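# Band the cable-wrapped charger with the hair tie

## Task

Slip the hair tie around the charger and its wound cable so it sits squarely across them and well clear of either end. Every turn of cable that was wound on the charger at the start must still be wound on it, with no loose or dangling loops, and the tie must press all the turns flat against the charger's two wide faces. At the end the charger must rest on the desk, lying flat on one of its wide faces.

## Robot and tools

Robot: two six-joint arms, left_arm and right_arm, each with a parallel gripper. Calibrated bases in the scene frame: left_arm at (+0.011, +0.473, 0) m, right_arm at (-0.051, -0.618, 0) m, both turned almost nothing about z. A two-camera stand sits behind the arms.

Frames: the scene frame has its origin at table-top height, halfway between the nominal bases. +z is up, +x points out over the table, and left_arm is on the +y side. Camera image sides do not match arm names. Reported hand positions, orientations and velocities are in this frame. Movement offsets are different: they use the axes of each arm's own Hand target. In the gripper frame, +z points along the fingers and y is the direction the fingers open and close. end_effector_position is the spot between the pads when they are closed. The fingertips extend about 33 mm past it at gaps up to 40 mm, shrinking to about 9 mm when fully open.

The 18-number row, used by both execute_actions and move: there is one flat list for both arms. The first nine numbers belong to left_arm: dx, dy, dz, rx, ry, rz, position, force_limit, speed. The next nine are the same for right_arm. dx..rz are offsets, not poses. They are measured from that arm's Hand target as it stood when the action or move began, along that target's own axes. 1.0 means 0.6 m or 180 degrees, and rx, ry, rz form a single rotation vector. Sending the same offset again moves the arm further. Sending all six pose numbers as 0 re-requests the current Hand target. Gripper numbers are absolute, in [-1, 1]. position +1 is fully open (140 mm), about -0.8 brings the pads together, and -1 closes until something blocks them. force_limit runs from about 14 N at -1 to 58 N at +1 on slow closes. speed is about 30 mm/s at -1, 140 at 0 and 250 at +1, and faster closes grip harder. Both start at +1. A 0 counts as a command, so resend the earlier gripper numbers to leave a gripper unchanged.

execute_actions(actions, cameras): actions is a list of actions. Each action holds 1 to 15 rows, each row lasting 1/30 s, and a short action keeps repeating its last row. Every action takes 0.5 s. Each row inside an action is an offset from that action's starting Hand target, not from the previous row. Pictures are returned only when actions is empty or when cameras names them. ["all"] gives every camera, and any unknown camera name invalidates the call.

move(target, speed, blend, stop_force, zero, blocking, cameras): target is one 18-number row or a list of up to 15 rows. Every row is an offset from the Hand targets at the start of the move. Paths are straight lines and do not avoid obstacles. speed is in m/s, from 0.002 to 2 with a default of 0.25, and turning is capped at twice that value in rad/s. speed can be one number or one per target. blend is in metres and sets corner rounding in a list; 0 means stop at each target. stop_force is in N, 10 to 80, and one value applies to both arms. It ends an arm's path once the push against its motion reaches that level. Use it only slowly, not while the gripper rotates, and not when backing away from contact. zero (default true) re-zeroes the force reading before the move. blocking=false returns after about 0.5 s, but it cannot be combined with stop_force. A move is capped at 10 s. Its result adds a move: line giving the outcome (done, off_target, moving, held, fault) and any limits (paced = clipped, held = withheld). Use the same finger numbers in every row of a list.

wait(seconds 0 to 10) lets time pass. stop brakes a running move to rest. zoom_image(camera, region [x0, y0, x1, y1] in pixels, each side at most 504) enlarges part of that camera's latest image. Zoomable cameras: cam_head_left, cam_head_right, cam_high, cam_left_wrist, cam_right_wrist. cam_low also exists, and all images are 896x504. clear_fault(arm) clears a torque or force fault that was already reported and costs one action. finished_scene(scene) ends the current scene permanently; this task is scene 1.

Results: Hand target is the last commanded pose after clipping, and the next offsets start from it. The gripper often stops a little short; to close the gap, send the missing distance as an offset. Each control step clips a commanded pose to within 70 mm and 16 degrees of the measured pose. object_status codes: 0 moving, 1 blocked while opening, 2 blocked while closing (a grip), 3 reached the requested position or pads touching. Check for 2 after closing. position_measured is in counts: 3 fully open, 75 about 100 mm, 139 about 60 mm, 200 about 20 mm, 230 pads touching. Further lines give joint torques, external joint torques, flange force in gripper axes (including the weight of anything held), and velocities, which are omitted when "within noise". MOTOR HOT warns of an upcoming over-temperature stop lasting 30 to 60 s or more.

Grip tips: grip with the outer quarter of the pads. Nearer the palm, the fingers fold, so narrow items slip and wide ones get squeezed too hard. A fingertip pushed into the desk folds easily, which can hide contact. To grip harder, raise force_limit and change position slightly (for example -1 to -0.98). To grip more softly, reopen and close slowly.

Avoid: anything falling off the table or being left off it; drops; releasing a moving part; slams; hard presses. Arms are stiff, so a target even slightly past firm contact can fault. A torque fault comes at joint limits of 299/299/140/39.6/39.6/39.6 N m, and a force fault at 144 N. Either stops the arm until clear_fault, and after a force fault, release any grip first. Avoid contact between the arms and never close a gripper on the other arm's fingers. Do not route paths close to an arm's own base; go around it. Avoid heavy twisting or leverage on the gripper, and avoid holding an arm stretched out for long, which heats the motors.

Each tool is called after "Request:" as name(argument=value, ...), one argument or row to a line, values as JSON.

## Session

Request:
execute_actions(
  actions=[],
)

Scene clock: 0.00 s.
left_arm: end_effector_position=(+0.6300, +0.1803, +0.3523) position_measured=3 object_status=3 end_effector_quat_wxyz=(-0.171, -0.360, +0.912, -0.096) | right_arm: end_effector_position=(+0.2636, -0.3413, +0.2816) position_measured=3 object_status=3 end_effector_quat_wxyz=(-0.346, +0.166, +0.913, +0.141)
Joint positions: left_arm=[-0.304 0.284 1.446 -0.368 1.561 3.674] | right_arm=[0.226 0.05 1.985 0.52 1.683 -1.081]
Joint velocities: within noise
Joint torques (N m): no reading
External joint torques (N m): no reading
Flange force (N): no reading
Hand target: left_arm +0.6300, +0.1803, +0.3523; -0.171, -0.360, +0.912, -0.096 | right_arm +0.2636, -0.3413, +0.2816; -0.346, +0.166, +0.913, +0.141
Tool commands: left_gripper/position=+1.0 left_gripper/force_limit=+1.0 left_gripper/speed=+1.0 right_gripper/position=+1.0 right_gripper/force_limit=+1.0 right_gripper/speed=+1.0

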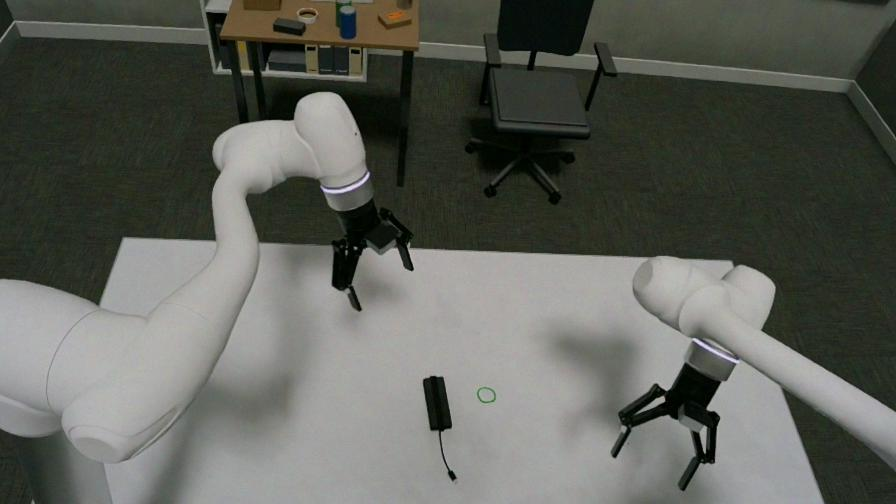

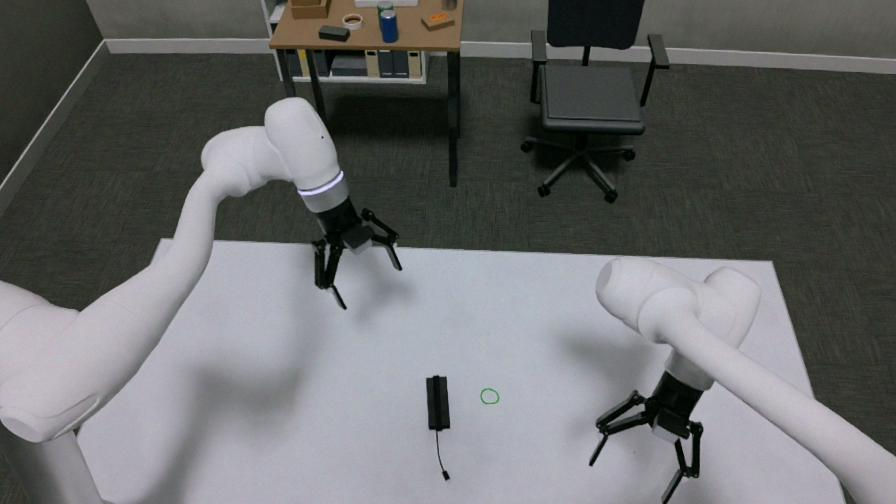

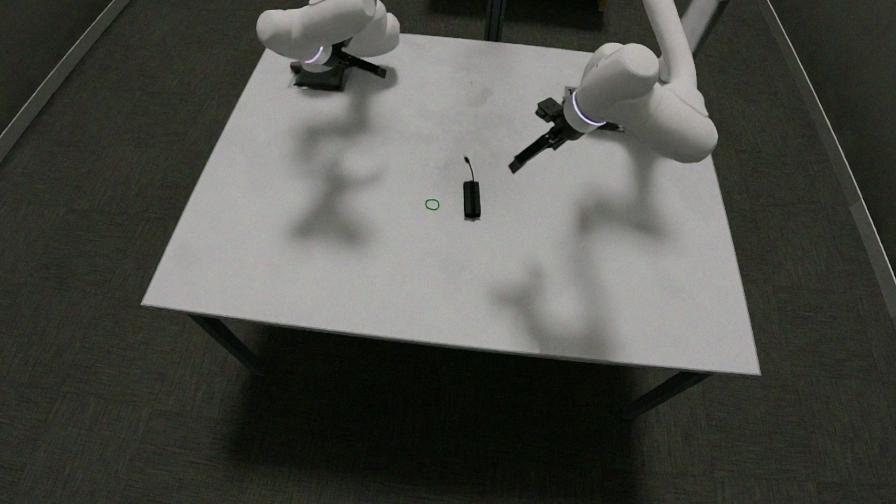

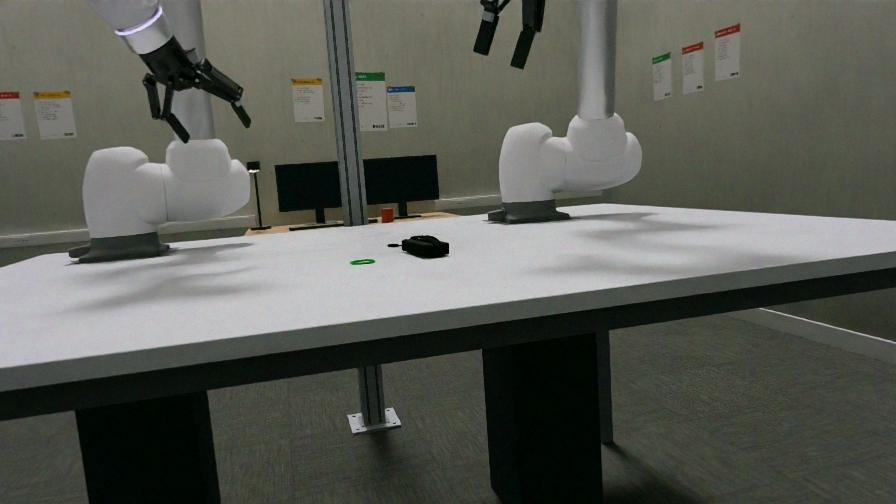

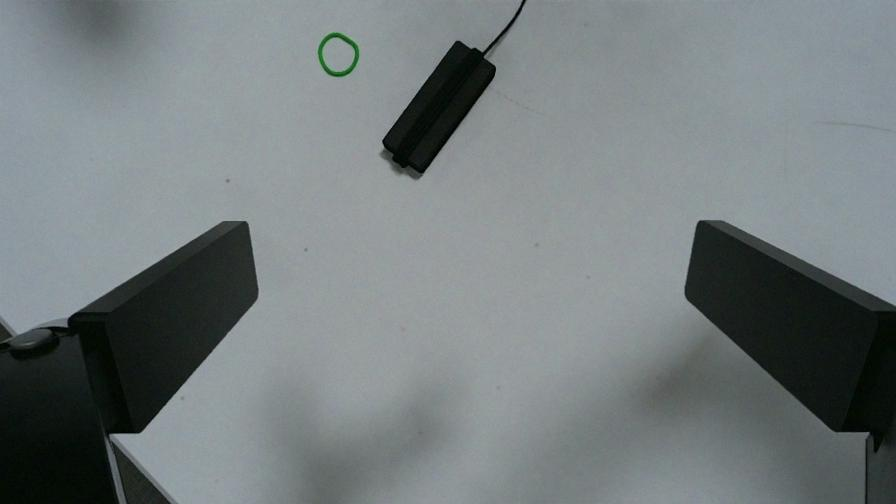

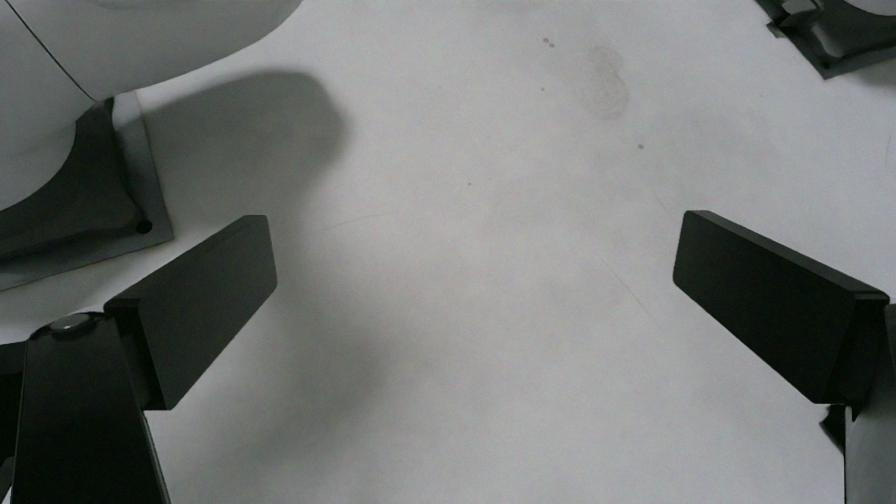

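Request:
zoom_image(
  camera="cam_left_wrist",
  region=[300, 0, 560, 190],
)

Request:
zoom_image(
  camera="cam_head_left",
  region=[380, 350, 540, 500],
)

Request:
zoom_image(
  camera="cam_low",
  region=[330, 210, 470, 290],
)

Request:
zoom_image(
  camera="cam_high",
  region=[400, 140, 520, 230],
)

Request:
zoom_image(
  camera="cam_head_right",
  region=[380, 350, 540, 500],
)

Scaled by 1.938 from the camera's 896x504 image, which has a finer 1280x720 frame.

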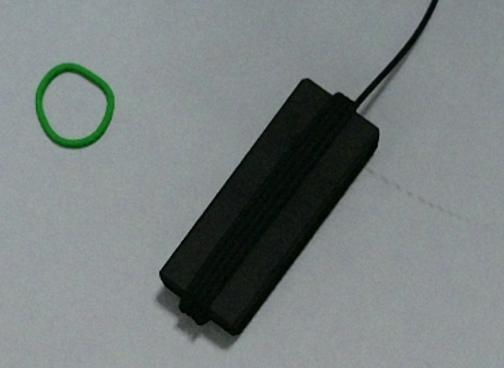

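Scaled by 3.150 from the camera's 896x504 image, which has a finer 1280x720 frame.

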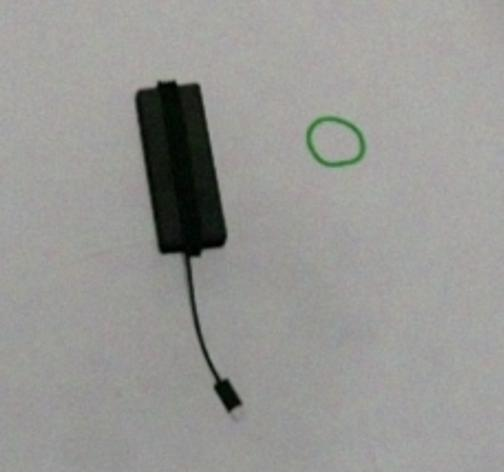

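Scaled by 3.600 from the camera's 896x504 image, which has a finer 1280x720 frame.

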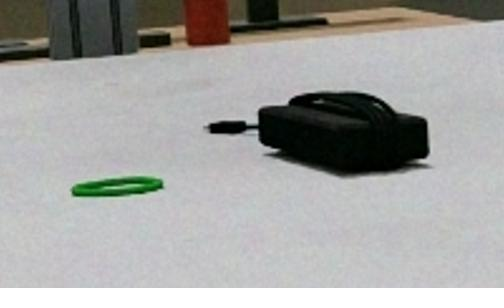

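Scaled by 4.200 from the camera's 896x504 image, which has a finer 1280x720 frame.

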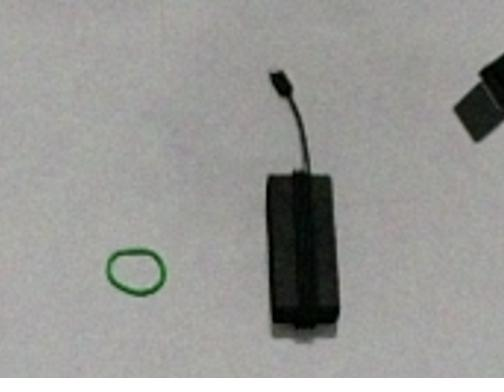

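Scaled by 3.150 from the camera's 896x504 image, which has a finer 1280x720 frame.

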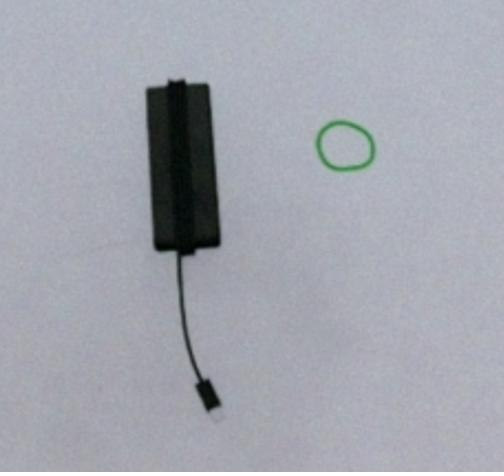

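Request:
move(
  target=[0.2128,-0.0217,0.2732,-0.0546,-0.1153,0.1921,1,1,1,-0.342,0.3208,-0.1838,-0.1004,-0.2383,0.3656,-0.8,-1,0],
  cameras=["all"],
)

Scene clock: 10.27 s.
left_arm: end_effector_position=(+0.5121, +0.0422, +0.2505) position_measured=3 object_status=3 end_effector_quat_wxyz=(-0.001, -0.070, +0.998, +0.000) | right_arm: end_effector_position=(+0.5500, -0.2505, +0.2493) position_measured=229 object_status=3 end_effector_quat_wxyz=(+0.000, +0.707, +0.707, +0.000)
Joint positions: left_arm=[-0.748 0.211 1.679 -0.001 1.252 3.81] | right_arm=[0.5 0.278 1.595 0 1.268 0.5]
Joint torques (N m): left_arm=[-0.5 -60.92 -40.56 3.96 0.44 -0.04] | right_arm=[1.64 -66.71 -41.59 4.4 0.29 -0.06]
External joint torques (N m): left_arm=[0.52 -0.52 0.84 0.09 -0.42 0.04] | right_arm=[-1.88 -3.09 0.65 -0.17 -0.32 0.06]
Flange force (N): left_arm=[1.0 2.4 1.5] | right_arm=[-5.5 -4.1 -0.1]
Hand target: left_arm +0.5121, +0.0422, +0.2505; -0.001, -0.071, +0.998, +0.000 | right_arm +0.5500, -0.2505, +0.2493; +0.000, +0.707, +0.707, +0.000
Off the commanded pose: left_arm 0.000 m, 0 deg | right_arm 0.000 m, 0 deg.
move: done
camera_calibration:
cam_left_wrist: T_world_to_cam=[[-0.141609, 0.989919, -0.00273955, 0.0421502], [0.926055, 0.13345, 0.353007, -0.563459], [0.349814, 0.0474521, -0.935617, 0.192037], [0, 0, 0, 1]] pos_world=[0.460585, 0.0243558, 0.378694]
cam_right_wrist: T_world_to_cam=[[0.999958, -0.00843194, 0.00356138, -0.543881], [-0.00914844, -0.933227, 0.359171, -0.314997], [0.000295063, -0.359189, -0.933265, 0.285145], [0, 0, 0, 1]] pos_world=[0.540892, -0.196128, 0.38119]

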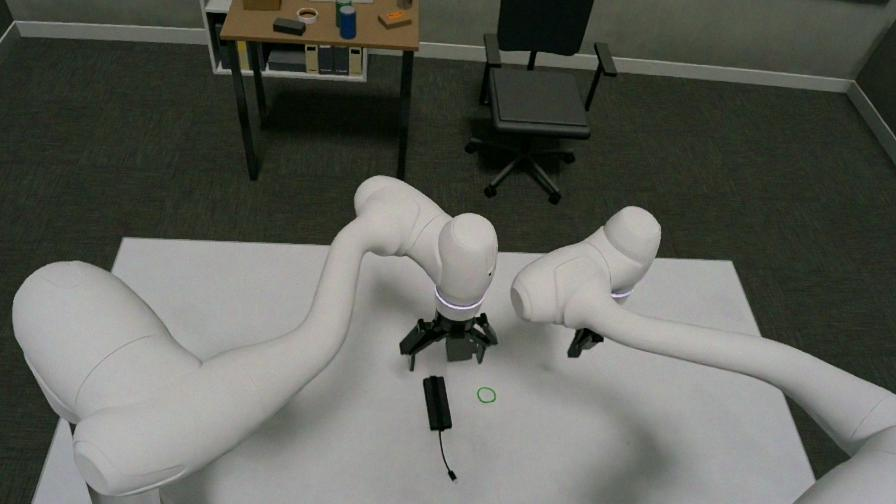

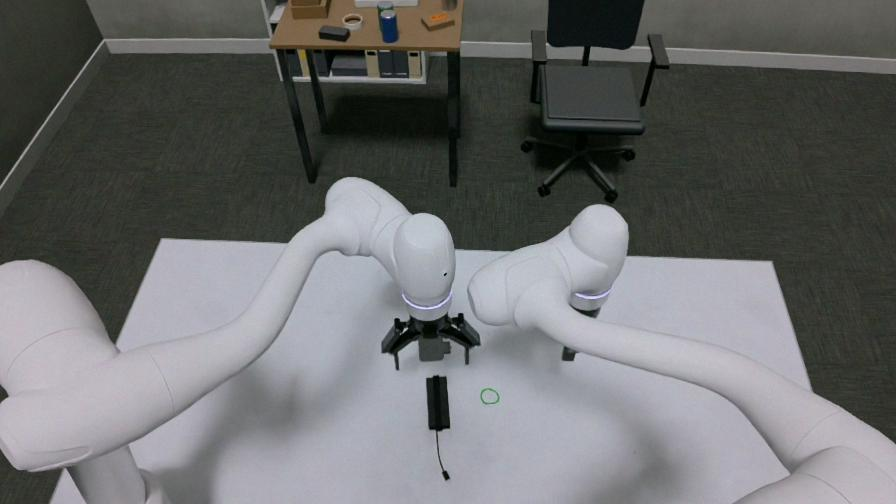

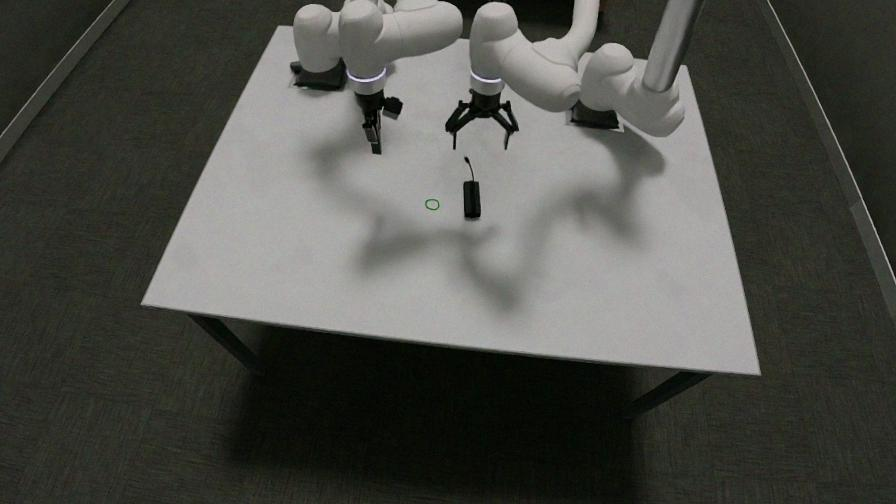

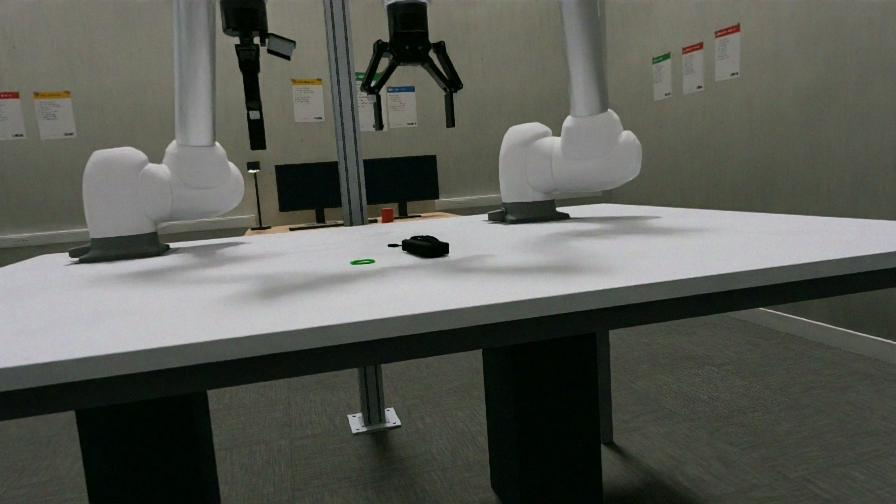

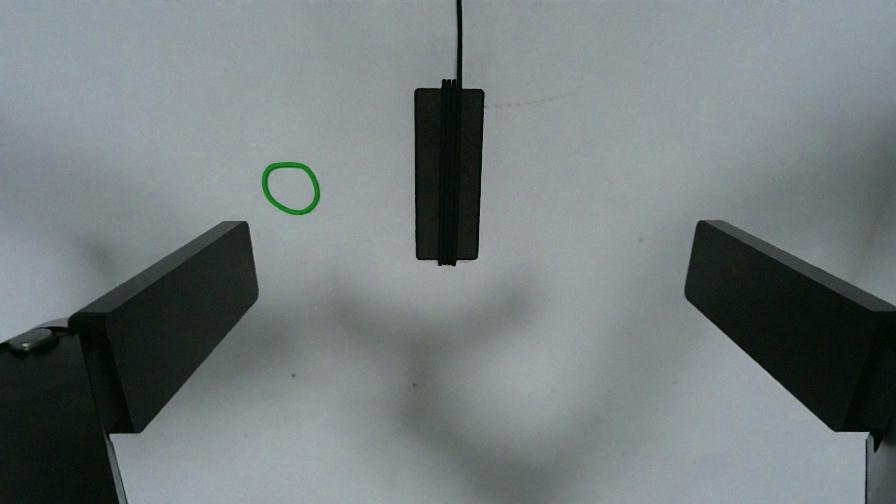

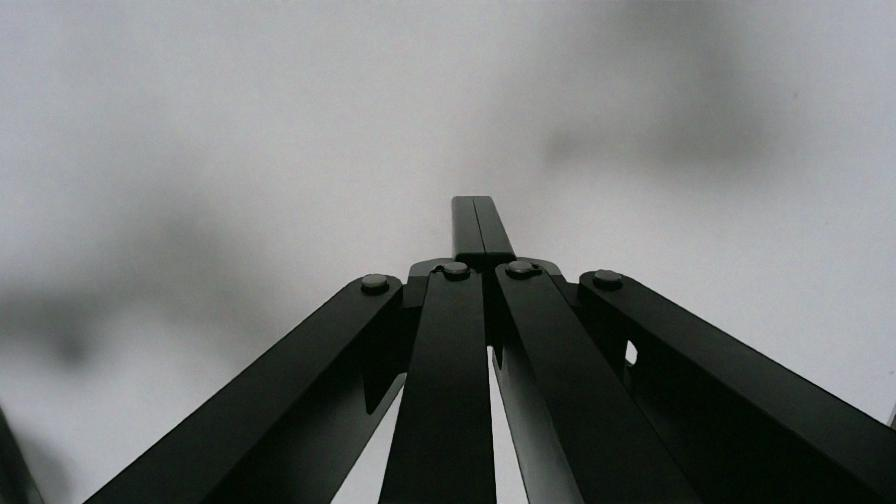

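Request:
zoom_image(
  camera="cam_left_wrist",
  region=[250, 60, 550, 280],
)

Request:
zoom_image(
  camera="cam_right_wrist",
  region=[380, 180, 580, 320],
)

Request:
zoom_image(
  camera="cam_low",
  region=[220, 0, 480, 150],
)

Scaled by 1.680 from the camera's 896x504 image, which has a finer 1280x720 frame.

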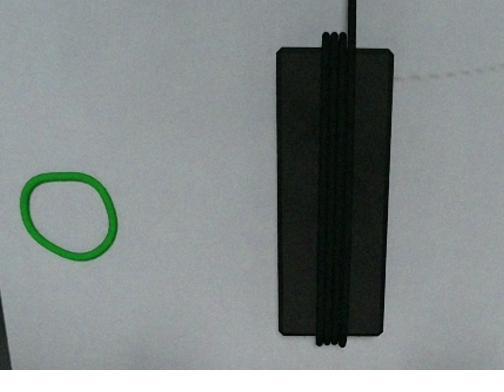

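Scaled by 2.520 from the camera's 896x504 image, which has a finer 1280x720 frame.

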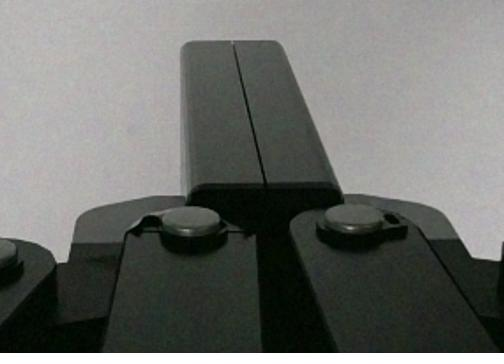

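Scaled by 1.938 from the camera's 896x504 image, which has a finer 1280x720 frame.

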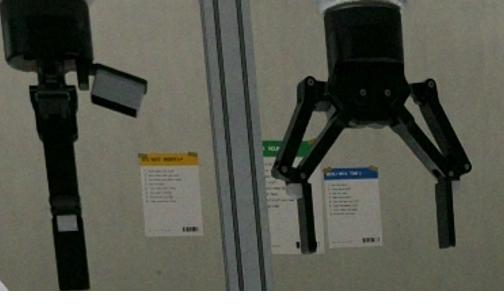

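Request:
move(
  target=[0,0.148,0.3,0,0,0,-0.8,-1,0,0,0,0.2833,0,0,0,-0.8,-1,0],
  cameras=["cam_low","cam_right_wrist","cam_left_wrist"],
)

Scene clock: 14.37 s.
left_arm: end_effector_position=(+0.4994, +0.1300, +0.0705) position_measured=229 object_status=3 end_effector_quat_wxyz=(-0.001, -0.070, +0.998, +0.000) | right_arm: end_effector_position=(+0.5500, -0.2505, +0.0794) position_measured=229 object_status=3 end_effector_quat_wxyz=(+0.000, +0.707, +0.707, +0.000)
Joint positions: left_arm=[-0.656 0.26 1.984 -0.001 0.898 3.902] | right_arm=[0.5 0.398 1.766 0 0.978 0.5]
Joint torques (N m): left_arm=[-0.79 -58.35 -33.93 3.19 0.62 -0.18] | right_arm=[1.75 -72.56 -36.02 3.86 0.22 0.06]
External joint torques (N m): left_arm=[0.79 -0.82 1.32 0.14 -0.59 0.18] | right_arm=[-1.81 -3.94 0.4 -0.18 -0.26 -0.06]
Flange force (N): left_arm=[1.7 3.8 1.2] | right_arm=[-5.7 -4.2 -2.9]
Hand target: left_arm +0.4994, +0.1300, +0.0705; -0.001, -0.071, +0.998, +0.000 | right_arm +0.5500, -0.2505, +0.0794; +0.000, +0.707, +0.707, +0.000
Off the commanded pose: left_arm 0.000 m, 0 deg | right_arm 0.000 m, 0 deg.
move: done
camera_calibration:
cam_left_wrist: T_world_to_cam=[[-0.141609, 0.989919, -0.00273942, -0.0470561], [0.926043, 0.133449, 0.353039, -0.499875], [0.349845, 0.0474568, -0.935605, 0.0238857], [0, 0, 0, 1]] pos_world=[0.447885, 0.112156, 0.198694]
cam_right_wrist: T_world_to_cam=[[0.999958, -0.0084312, 0.00356207, -0.543277], [-0.00914803, -0.933193, 0.359259, -0.254079], [0.000295118, -0.359276, -0.933231, 0.126523], [0, 0, 0, 1]] pos_world=[0.540892, -0.196228, 0.21129]
Images, in order (width x height): cam_low 896x504, cam_left_wrist 896x504, cam_right_wrist 896x504.

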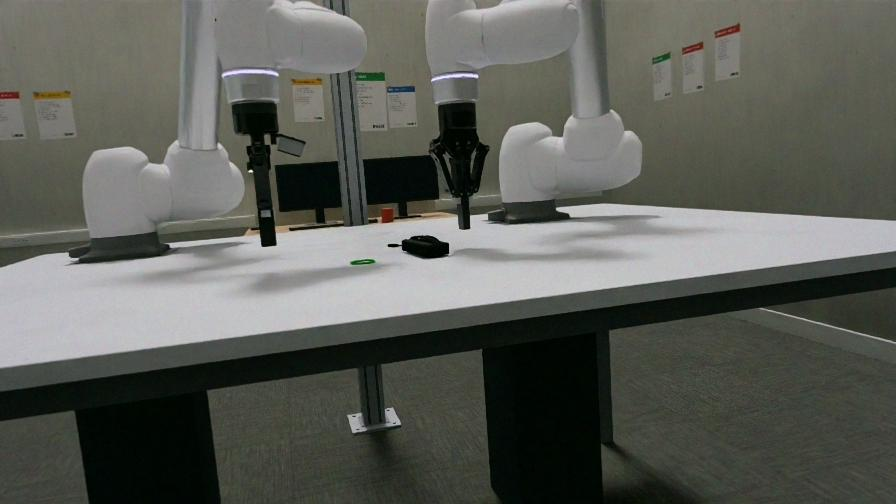

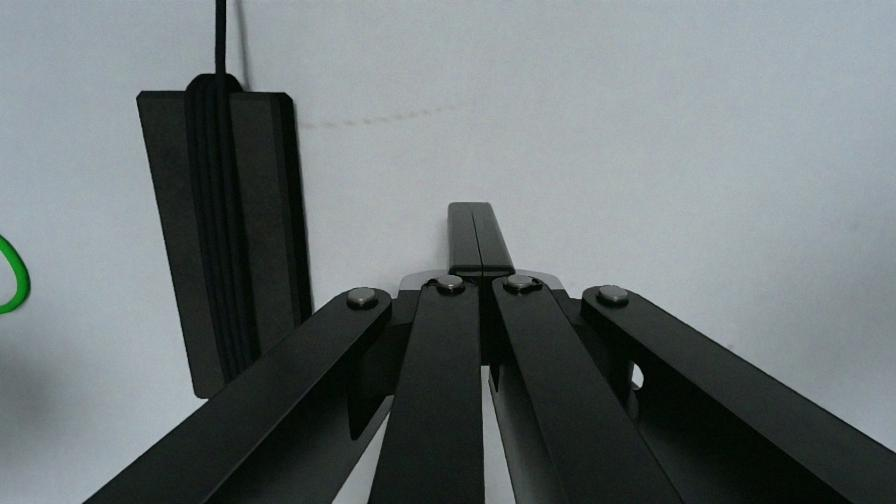

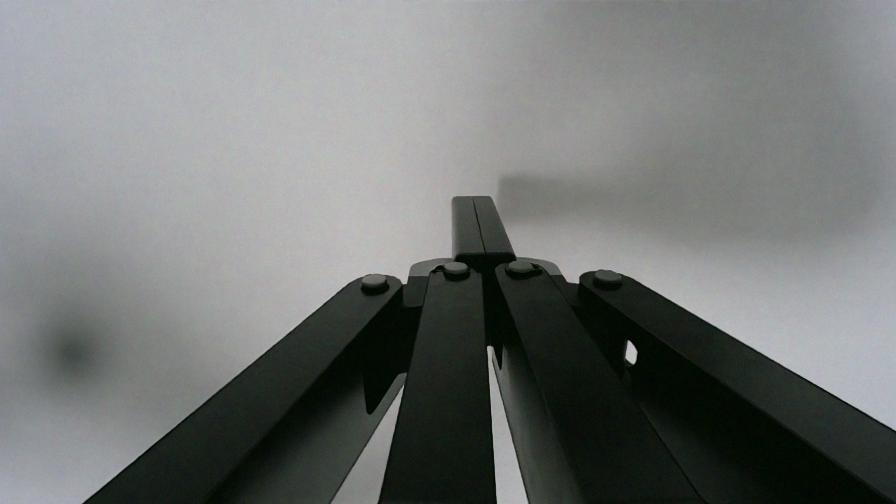

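Request:
move(
  target=[0,0,0.1,0,0,0,-0.8,-1,0,0,0,0.11,0,0,0,-0.8,-1,0],
  speed=0.02,
  stop_force=10,
  cameras=["cam_low"],
)

Scene clock: 17.60 s.
left_arm: end_effector_position=(+0.4994, +0.1299, +0.0323) position_measured=229 object_status=3 end_effector_quat_wxyz=(-0.001, -0.071, +0.998, +0.000) | right_arm: end_effector_position=(+0.5501, -0.2505, +0.0322) position_measured=229 object_status=3 end_effector_quat_wxyz=(+0.000, +0.707, +0.707, +0.000)
Joint positions: left_arm=[-0.656 0.304 2.012 -0.001 0.826 3.902] | right_arm=[0.499 0.444 1.798 0 0.899 0.501]
Joint torques (N m): left_arm=[-1.31 -25.67 -16.23 2.91 -4.96 0] | right_arm=[0.16 -42.18 -19.48 3.12 -3.48 0.07]
External joint torques (N m): left_arm=[1.4 -36.13 -14.49 0.22 4.99 0] | right_arm=[-0.25 -37.01 -14.2 0.36 3.44 -0.07]
Flange force (N): left_arm=[10.6 13.1 -62.9] | right_arm=[-8.6 -13.1 -52.8]
Hand target: left_arm +0.4994, +0.1299, +0.0323; -0.001, -0.071, +0.998, +0.000 (not the last commanded pose) | right_arm +0.5501, -0.2505, +0.0322; +0.000, +0.707, +0.707, +0.000 (not the last commanded pose)
Off the commanded pose: left_arm 0.022 m, 0 deg | right_arm 0.019 m, 0 deg.
move: contact (left_arm, right_arm)
Images, in order (width x height): cam_low 896x504.

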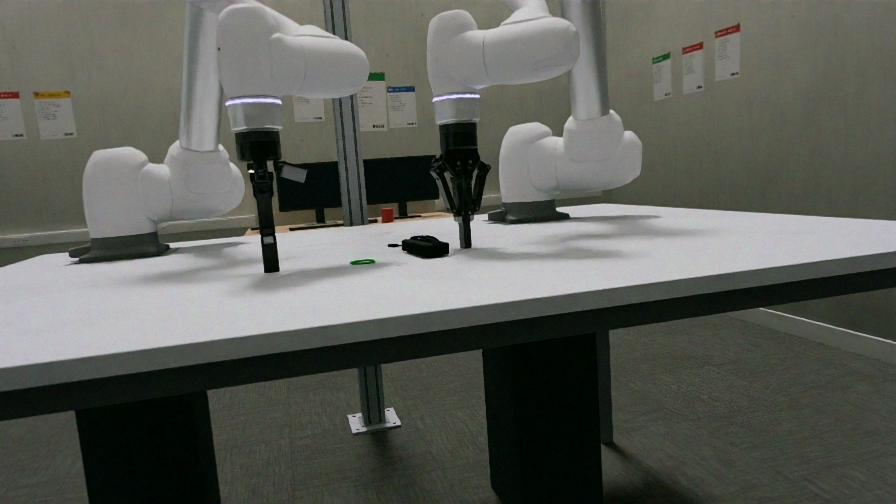

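Request:
move(
  target=[
    [0,0,-0.0962,0,0,0,-0.8,-1,0,0,0,-0.1,0,0,0,-0.8,-1,0],
    [0.0323,-0.1535,-0.0962,0,0,0,0.16,-1,0,0,0,-0.1,0,0,0,-0.8,-1,0],
  ],
  cameras=["cam_low","cam_left_wrist"],
)

Scene clock: 21.07 s.
left_arm: end_effector_position=(+0.4932, +0.0361, +0.0901) position_measured=109 object_status=0 end_effector_quat_wxyz=(-0.001, -0.071, +0.998, +0.000) | right_arm: end_effector_position=(+0.5501, -0.2505, +0.0922) position_measured=229 object_status=3 end_effector_quat_wxyz=(+0.000, +0.707, +0.707, +0.000)
Joint positions: left_arm=[-0.775 0.314 1.865 -0.001 0.963 3.783] | right_arm=[0.499 0.386 1.756 0 1 0.501]
Joint torques (N m): left_arm=[-0.27 -65.84 -35.15 3.29 0.46 -0.09] | right_arm=[1.79 -72.25 -36.55 3.98 0.31 0.07]
External joint torques (N m): left_arm=[0.27 -0.07 0.95 0.2 -0.44 0.09] | right_arm=[-1.66 -3.74 0.55 -0.25 -0.34 -0.07]
Flange force (N): left_arm=[1.0 2.0 1.5] | right_arm=[-5.6 -4.4 -2.3]
Hand target: left_arm +0.4932, +0.0361, +0.0901; -0.001, -0.071, +0.998, +0.000 | right_arm +0.5501, -0.2505, +0.0922; +0.000, +0.707, +0.707, +0.000
Off the commanded pose: left_arm 0.000 m, 0 deg | right_arm 0.000 m, 0 deg.
move: done
camera_calibration:
cam_left_wrist: T_world_to_cam=[[-0.141696, 0.989906, -0.00278625, 0.0451362], [0.925996, 0.133542, 0.353126, -0.488615], [0.349934, 0.0474566, -0.935572, 0.0487673], [0, 0, 0, 1]] pos_world=[0.441786, 0.0182557, 0.218294]
Images, in order (width x height): cam_low 896x504, cam_left_wrist 896x504.

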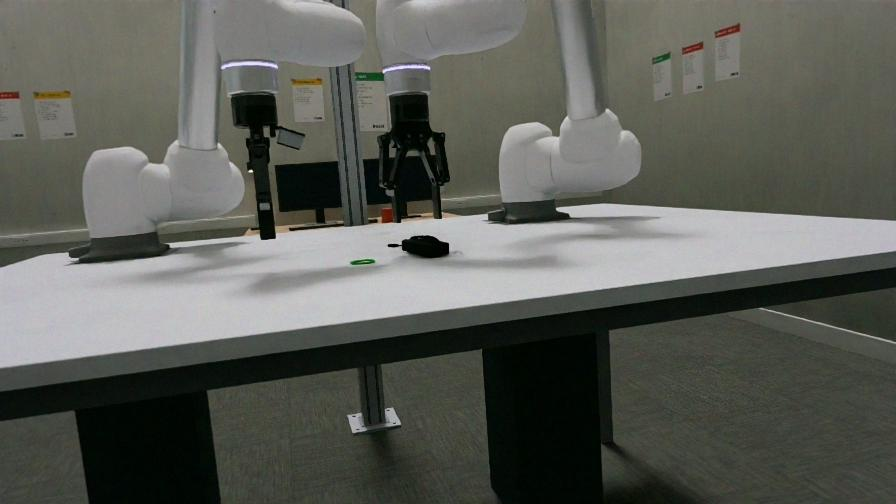

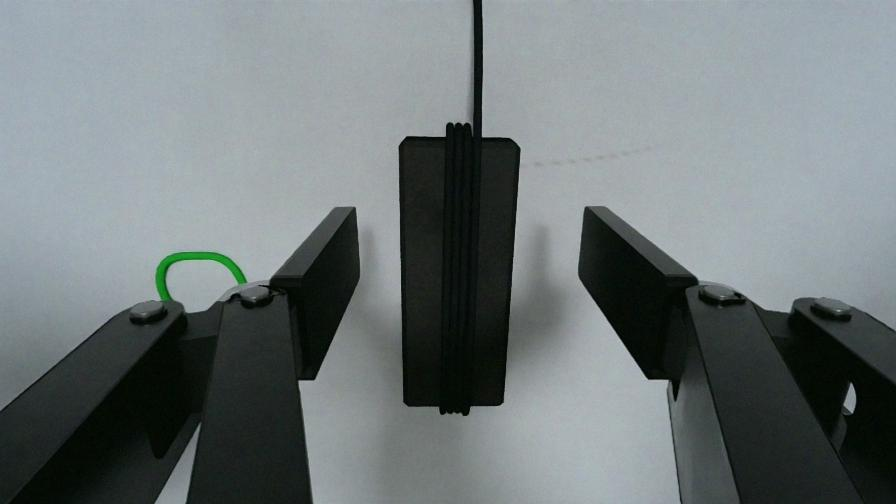

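Request:
move(
  target=[
    [0,-0.0075,0,0,0,0,0.16,-1,0,0,0,0,0,0,0,-0.8,-1,0],
    [0,-0.0075,0.0868,0,0,0,0.16,-1,0,0,0,0,0,0,0,-0.8,-1,0],
  ],
  speed=0.1,
  blend=[0.005,0],
  cameras=["cam_left_wrist"],
)

Scene clock: 22.57 s.
left_arm: end_effector_position=(+0.4938, +0.0316, +0.0381) position_measured=109 object_status=3 end_effector_quat_wxyz=(-0.001, -0.070, +0.998, +0.000) | right_arm: end_effector_position=(+0.5501, -0.2505, +0.0922) position_measured=229 object_status=3 end_effector_quat_wxyz=(+0.000, +0.707, +0.707, +0.000)
Joint positions: left_arm=[-0.779 0.373 1.896 -0.001 0.873 3.779] | right_arm=[0.499 0.386 1.756 0 1 0.5]
Joint torques (N m): left_arm=[-0.74 -69.45 -32.98 3.08 0.54 -0.05] | right_arm=[1.95 -72.07 -36.45 3.93 0.28 0.06]
External joint torques (N m): left_arm=[0.8 0.06 1.04 0.17 -0.51 0.05] | right_arm=[-1.99 -4.01 0.28 -0.19 -0.32 -0.06]
Flange force (N): left_arm=[0.5 2.6 1.7] | right_arm=[-5.9 -4.0 -2.8]
Hand target: left_arm +0.4938, +0.0316, +0.0380; -0.001, -0.071, +0.998, +0.000 | right_arm +0.5501, -0.2505, +0.0922; +0.000, +0.707, +0.707, +0.000
Off the commanded pose: left_arm 0.000 m, 0 deg | right_arm 0.000 m, 0 deg.
move: done; blend cut to 0.0022 m at target 1
camera_calibration:
cam_left_wrist: T_world_to_cam=[[-0.141604, 0.98992, -0.00275285, 0.0494843], [0.92601, 0.133444, 0.353126, -0.470212], [0.349934, 0.047455, -0.935572, 0.000121338], [0, 0, 0, 1]] pos_world=[0.442386, 0.0137559, 0.166294]
Images, in order (width x height): cam_left_wrist 896x504.

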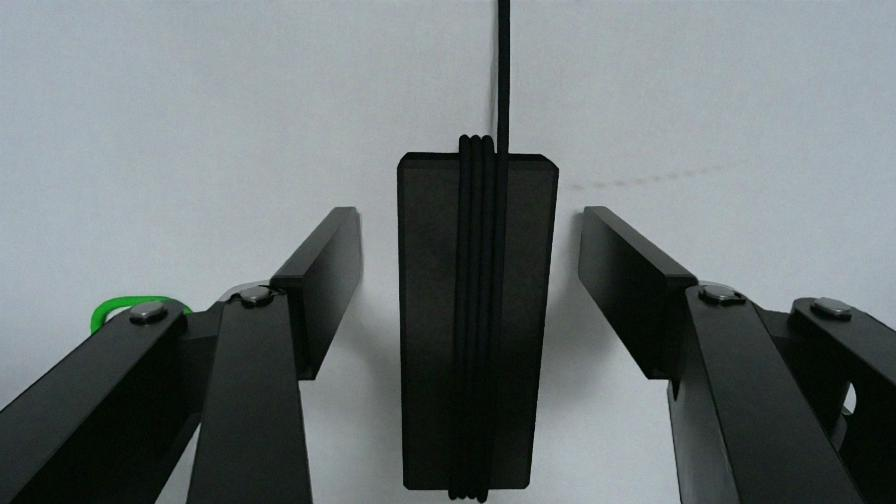

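Request:
move(
  target=[
    [0,0.004,0,0,0,0,0.16,-1,0,0,0,0,0,0,0,-0.8,-1,0],
  ],
  speed=0.1,
)

Request:
move(
  target=[
    [0,0,0,0,0,0,-1,0.4,-1,0,0,0,0,0,0,-0.8,-1,0],
  ],
  cameras=["cam_left_wrist","cam_low"],
)

Scene clock: 23.53 s.
left_arm: end_effector_position=(+0.4935, +0.0339, +0.0380) position_measured=109 object_status=3 end_effector_quat_wxyz=(-0.001, -0.071, +0.998, +0.000) | right_arm: end_effector_position=(+0.5501, -0.2505, +0.0922) position_measured=229 object_status=3 end_effector_quat_wxyz=(+0.000, +0.707, +0.707, +0.000)
Joint positions: left_arm=[-0.777 0.37 1.9 -0.001 0.872 3.781] | right_arm=[0.499 0.386 1.756 0 1 0.5]
Joint torques (N m): left_arm=[-0.67 -68.94 -32.72 3.05 0.44 -0.08] | right_arm=[1.9 -72.22 -36.54 3.94 0.29 0.07]
External joint torques (N m): left_arm=[0.62 -0.25 0.8 0.2 -0.42 0.08] | right_arm=[-1.99 -3.63 0.52 -0.22 -0.32 -0.07]
Flange force (N): left_arm=[0.5 2.3 1.0] | right_arm=[-5.9 -4.0 -2.3]
Hand target: left_arm +0.4935, +0.0340, +0.0380; -0.001, -0.071, +0.998, +0.000 | right_arm +0.5501, -0.2505, +0.0922; +0.000, +0.707, +0.707, +0.000
Off the commanded pose: left_arm 0.000 m, 0 deg | right_arm 0.000 m, 0 deg.
move: done

Scene clock: 25.07 s.
left_arm: end_effector_position=(+0.4935, +0.0339, +0.0380) position_measured=156 object_status=0 end_effector_quat_wxyz=(-0.001, -0.071, +0.998, +0.000) | right_arm: end_effector_position=(+0.5501, -0.2505, +0.0922) position_measured=229 object_status=3 end_effector_quat_wxyz=(+0.000, +0.707, +0.707, +0.000)
Joint positions: left_arm=[-0.777 0.37 1.9 -0.001 0.872 3.781] | right_arm=[0.499 0.386 1.756 0 1 0.5]
Joint torques (N m): left_arm=[0.06 -65.66 -30.29 3.3 0.69 -0.12] | right_arm=[1.78 -72.2 -36.47 3.95 0.27 0.09]
External joint torques (N m): left_arm=[-0.05 -3.75 -1.67 -0.05 -0.67 0.12] | right_arm=[-1.78 -3.87 0.35 -0.21 -0.3 -0.1]
Flange force (N): left_arm=[1.2 1.6 -4.0] | right_arm=[-5.6 -4.1 -2.6]
Hand target: left_arm +0.4935, +0.0340, +0.0380; -0.001, -0.071, +0.998, +0.000 | right_arm +0.5501, -0.2505, +0.0922; +0.000, +0.707, +0.707, +0.000
Off the commanded pose: left_arm 0.000 m, 0 deg | right_arm 0.000 m, 0 deg.
move: done
camera_calibration:
cam_left_wrist: T_world_to_cam=[[-0.141663, 0.989911, -0.00287941, 0.0470993], [0.926, 0.133544, 0.353114, -0.470122], [0.349935, 0.0473569, -0.935576, 0.0000555966], [0, 0, 0, 1]] pos_world=[0.441986, 0.0161554, 0.166194]
Images, in order (width x height): cam_low 896x504, cam_left_wrist 896x504.

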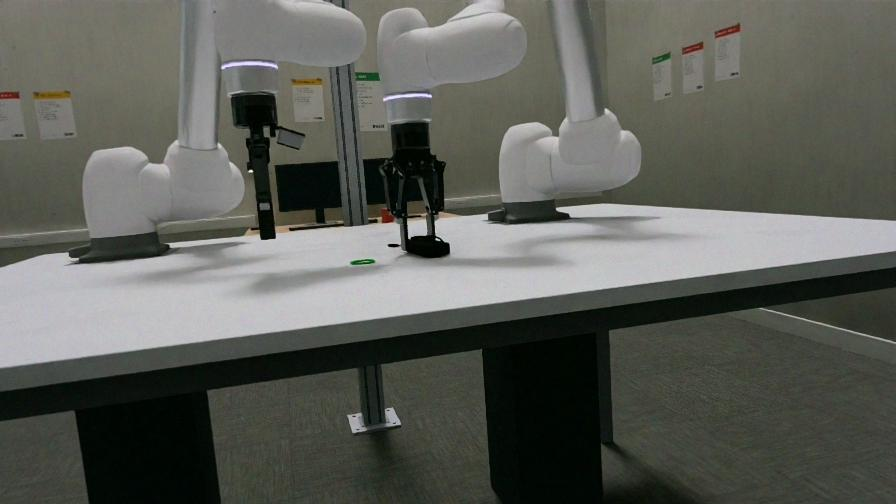

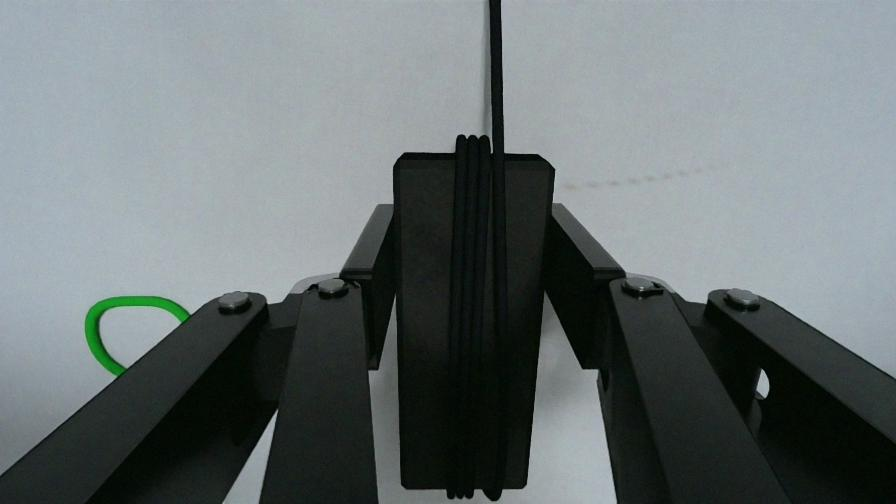

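Request:
wait(
  seconds=0.8,
  cameras=["cam_left_wrist"],
)

Request:
zoom_image(
  camera="cam_left_wrist",
  region=[360, 110, 600, 504],
)

Scene clock: 26.07 s.
left_arm: end_effector_position=(+0.4935, +0.0339, +0.0380) position_measured=156 object_status=2 end_effector_quat_wxyz=(-0.001, -0.071, +0.998, +0.000) | right_arm: end_effector_position=(+0.5501, -0.2505, +0.0922) position_measured=229 object_status=3 end_effector_quat_wxyz=(+0.000, +0.707, +0.707, +0.000)
Joint positions: left_arm=[-0.777 0.37 1.9 -0.001 0.872 3.781] | right_arm=[0.499 0.386 1.756 0 1 0.5]
Joint torques (N m): left_arm=[-0.08 -65.29 -30.16 3.36 0.76 -0.17] | right_arm=[1.94 -72.4 -36.48 3.94 0.3 0.06]
External joint torques (N m): left_arm=[0.09 -4.06 -1.75 -0.11 -0.73 0.17] | right_arm=[-1.87 -3.64 0.42 -0.21 -0.32 -0.06]
Flange force (N): left_arm=[1.2 2.0 -4.3] | right_arm=[-5.6 -3.9 -2.3]
Hand target: left_arm +0.4935, +0.0340, +0.0380; -0.001, -0.071, +0.998, +0.000 | right_arm +0.5501, -0.2505, +0.0922; +0.000, +0.707, +0.707, +0.000
Tool commands: left_gripper/position=-1.0 left_gripper/force_limit=+0.4 left_gripper/speed=-1.0 right_gripper/position=-0.8 right_gripper/force_limit=-1.0 right_gripper/speed=+0.0
Off the commanded pose: left_arm 0.000 m, 0 deg | right_arm 0.000 m, 0 deg.
wait: 0.80 s; at rest from the start
camera_calibration:
cam_left_wrist: T_world_to_cam=[[-0.141663, 0.989911, -0.00287941, 0.0470993], [0.926, 0.133544, 0.353114, -0.470122], [0.349935, 0.0473569, -0.935576, 0.0000555966], [0, 0, 0, 1]] pos_world=[0.441986, 0.0161554, 0.166194]
Images, in order (width x height): cam_left_wrist 896x504.

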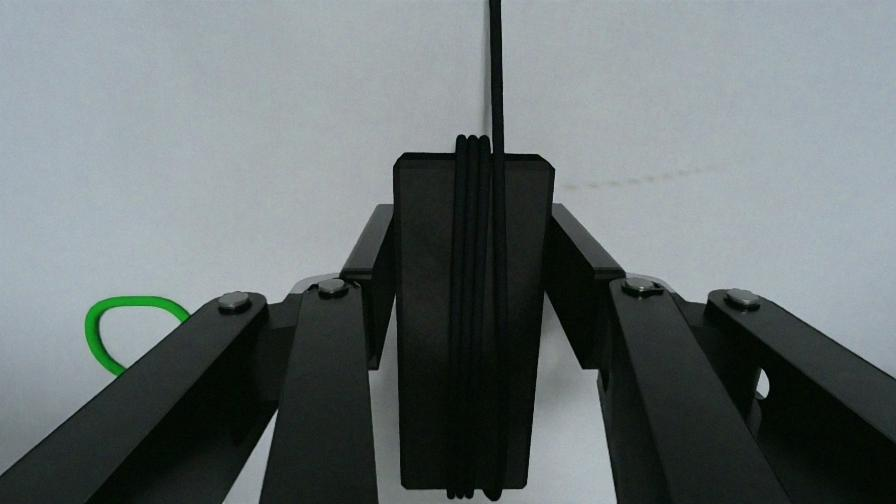

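Scaled by 1.279 from the camera's 896x504 image, which has a finer 1280x720 frame.

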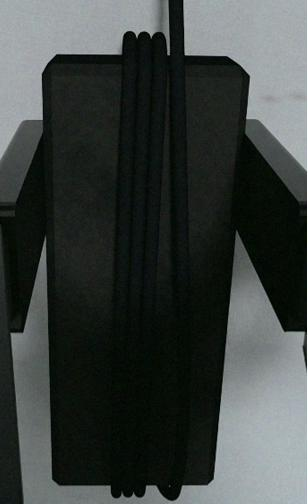

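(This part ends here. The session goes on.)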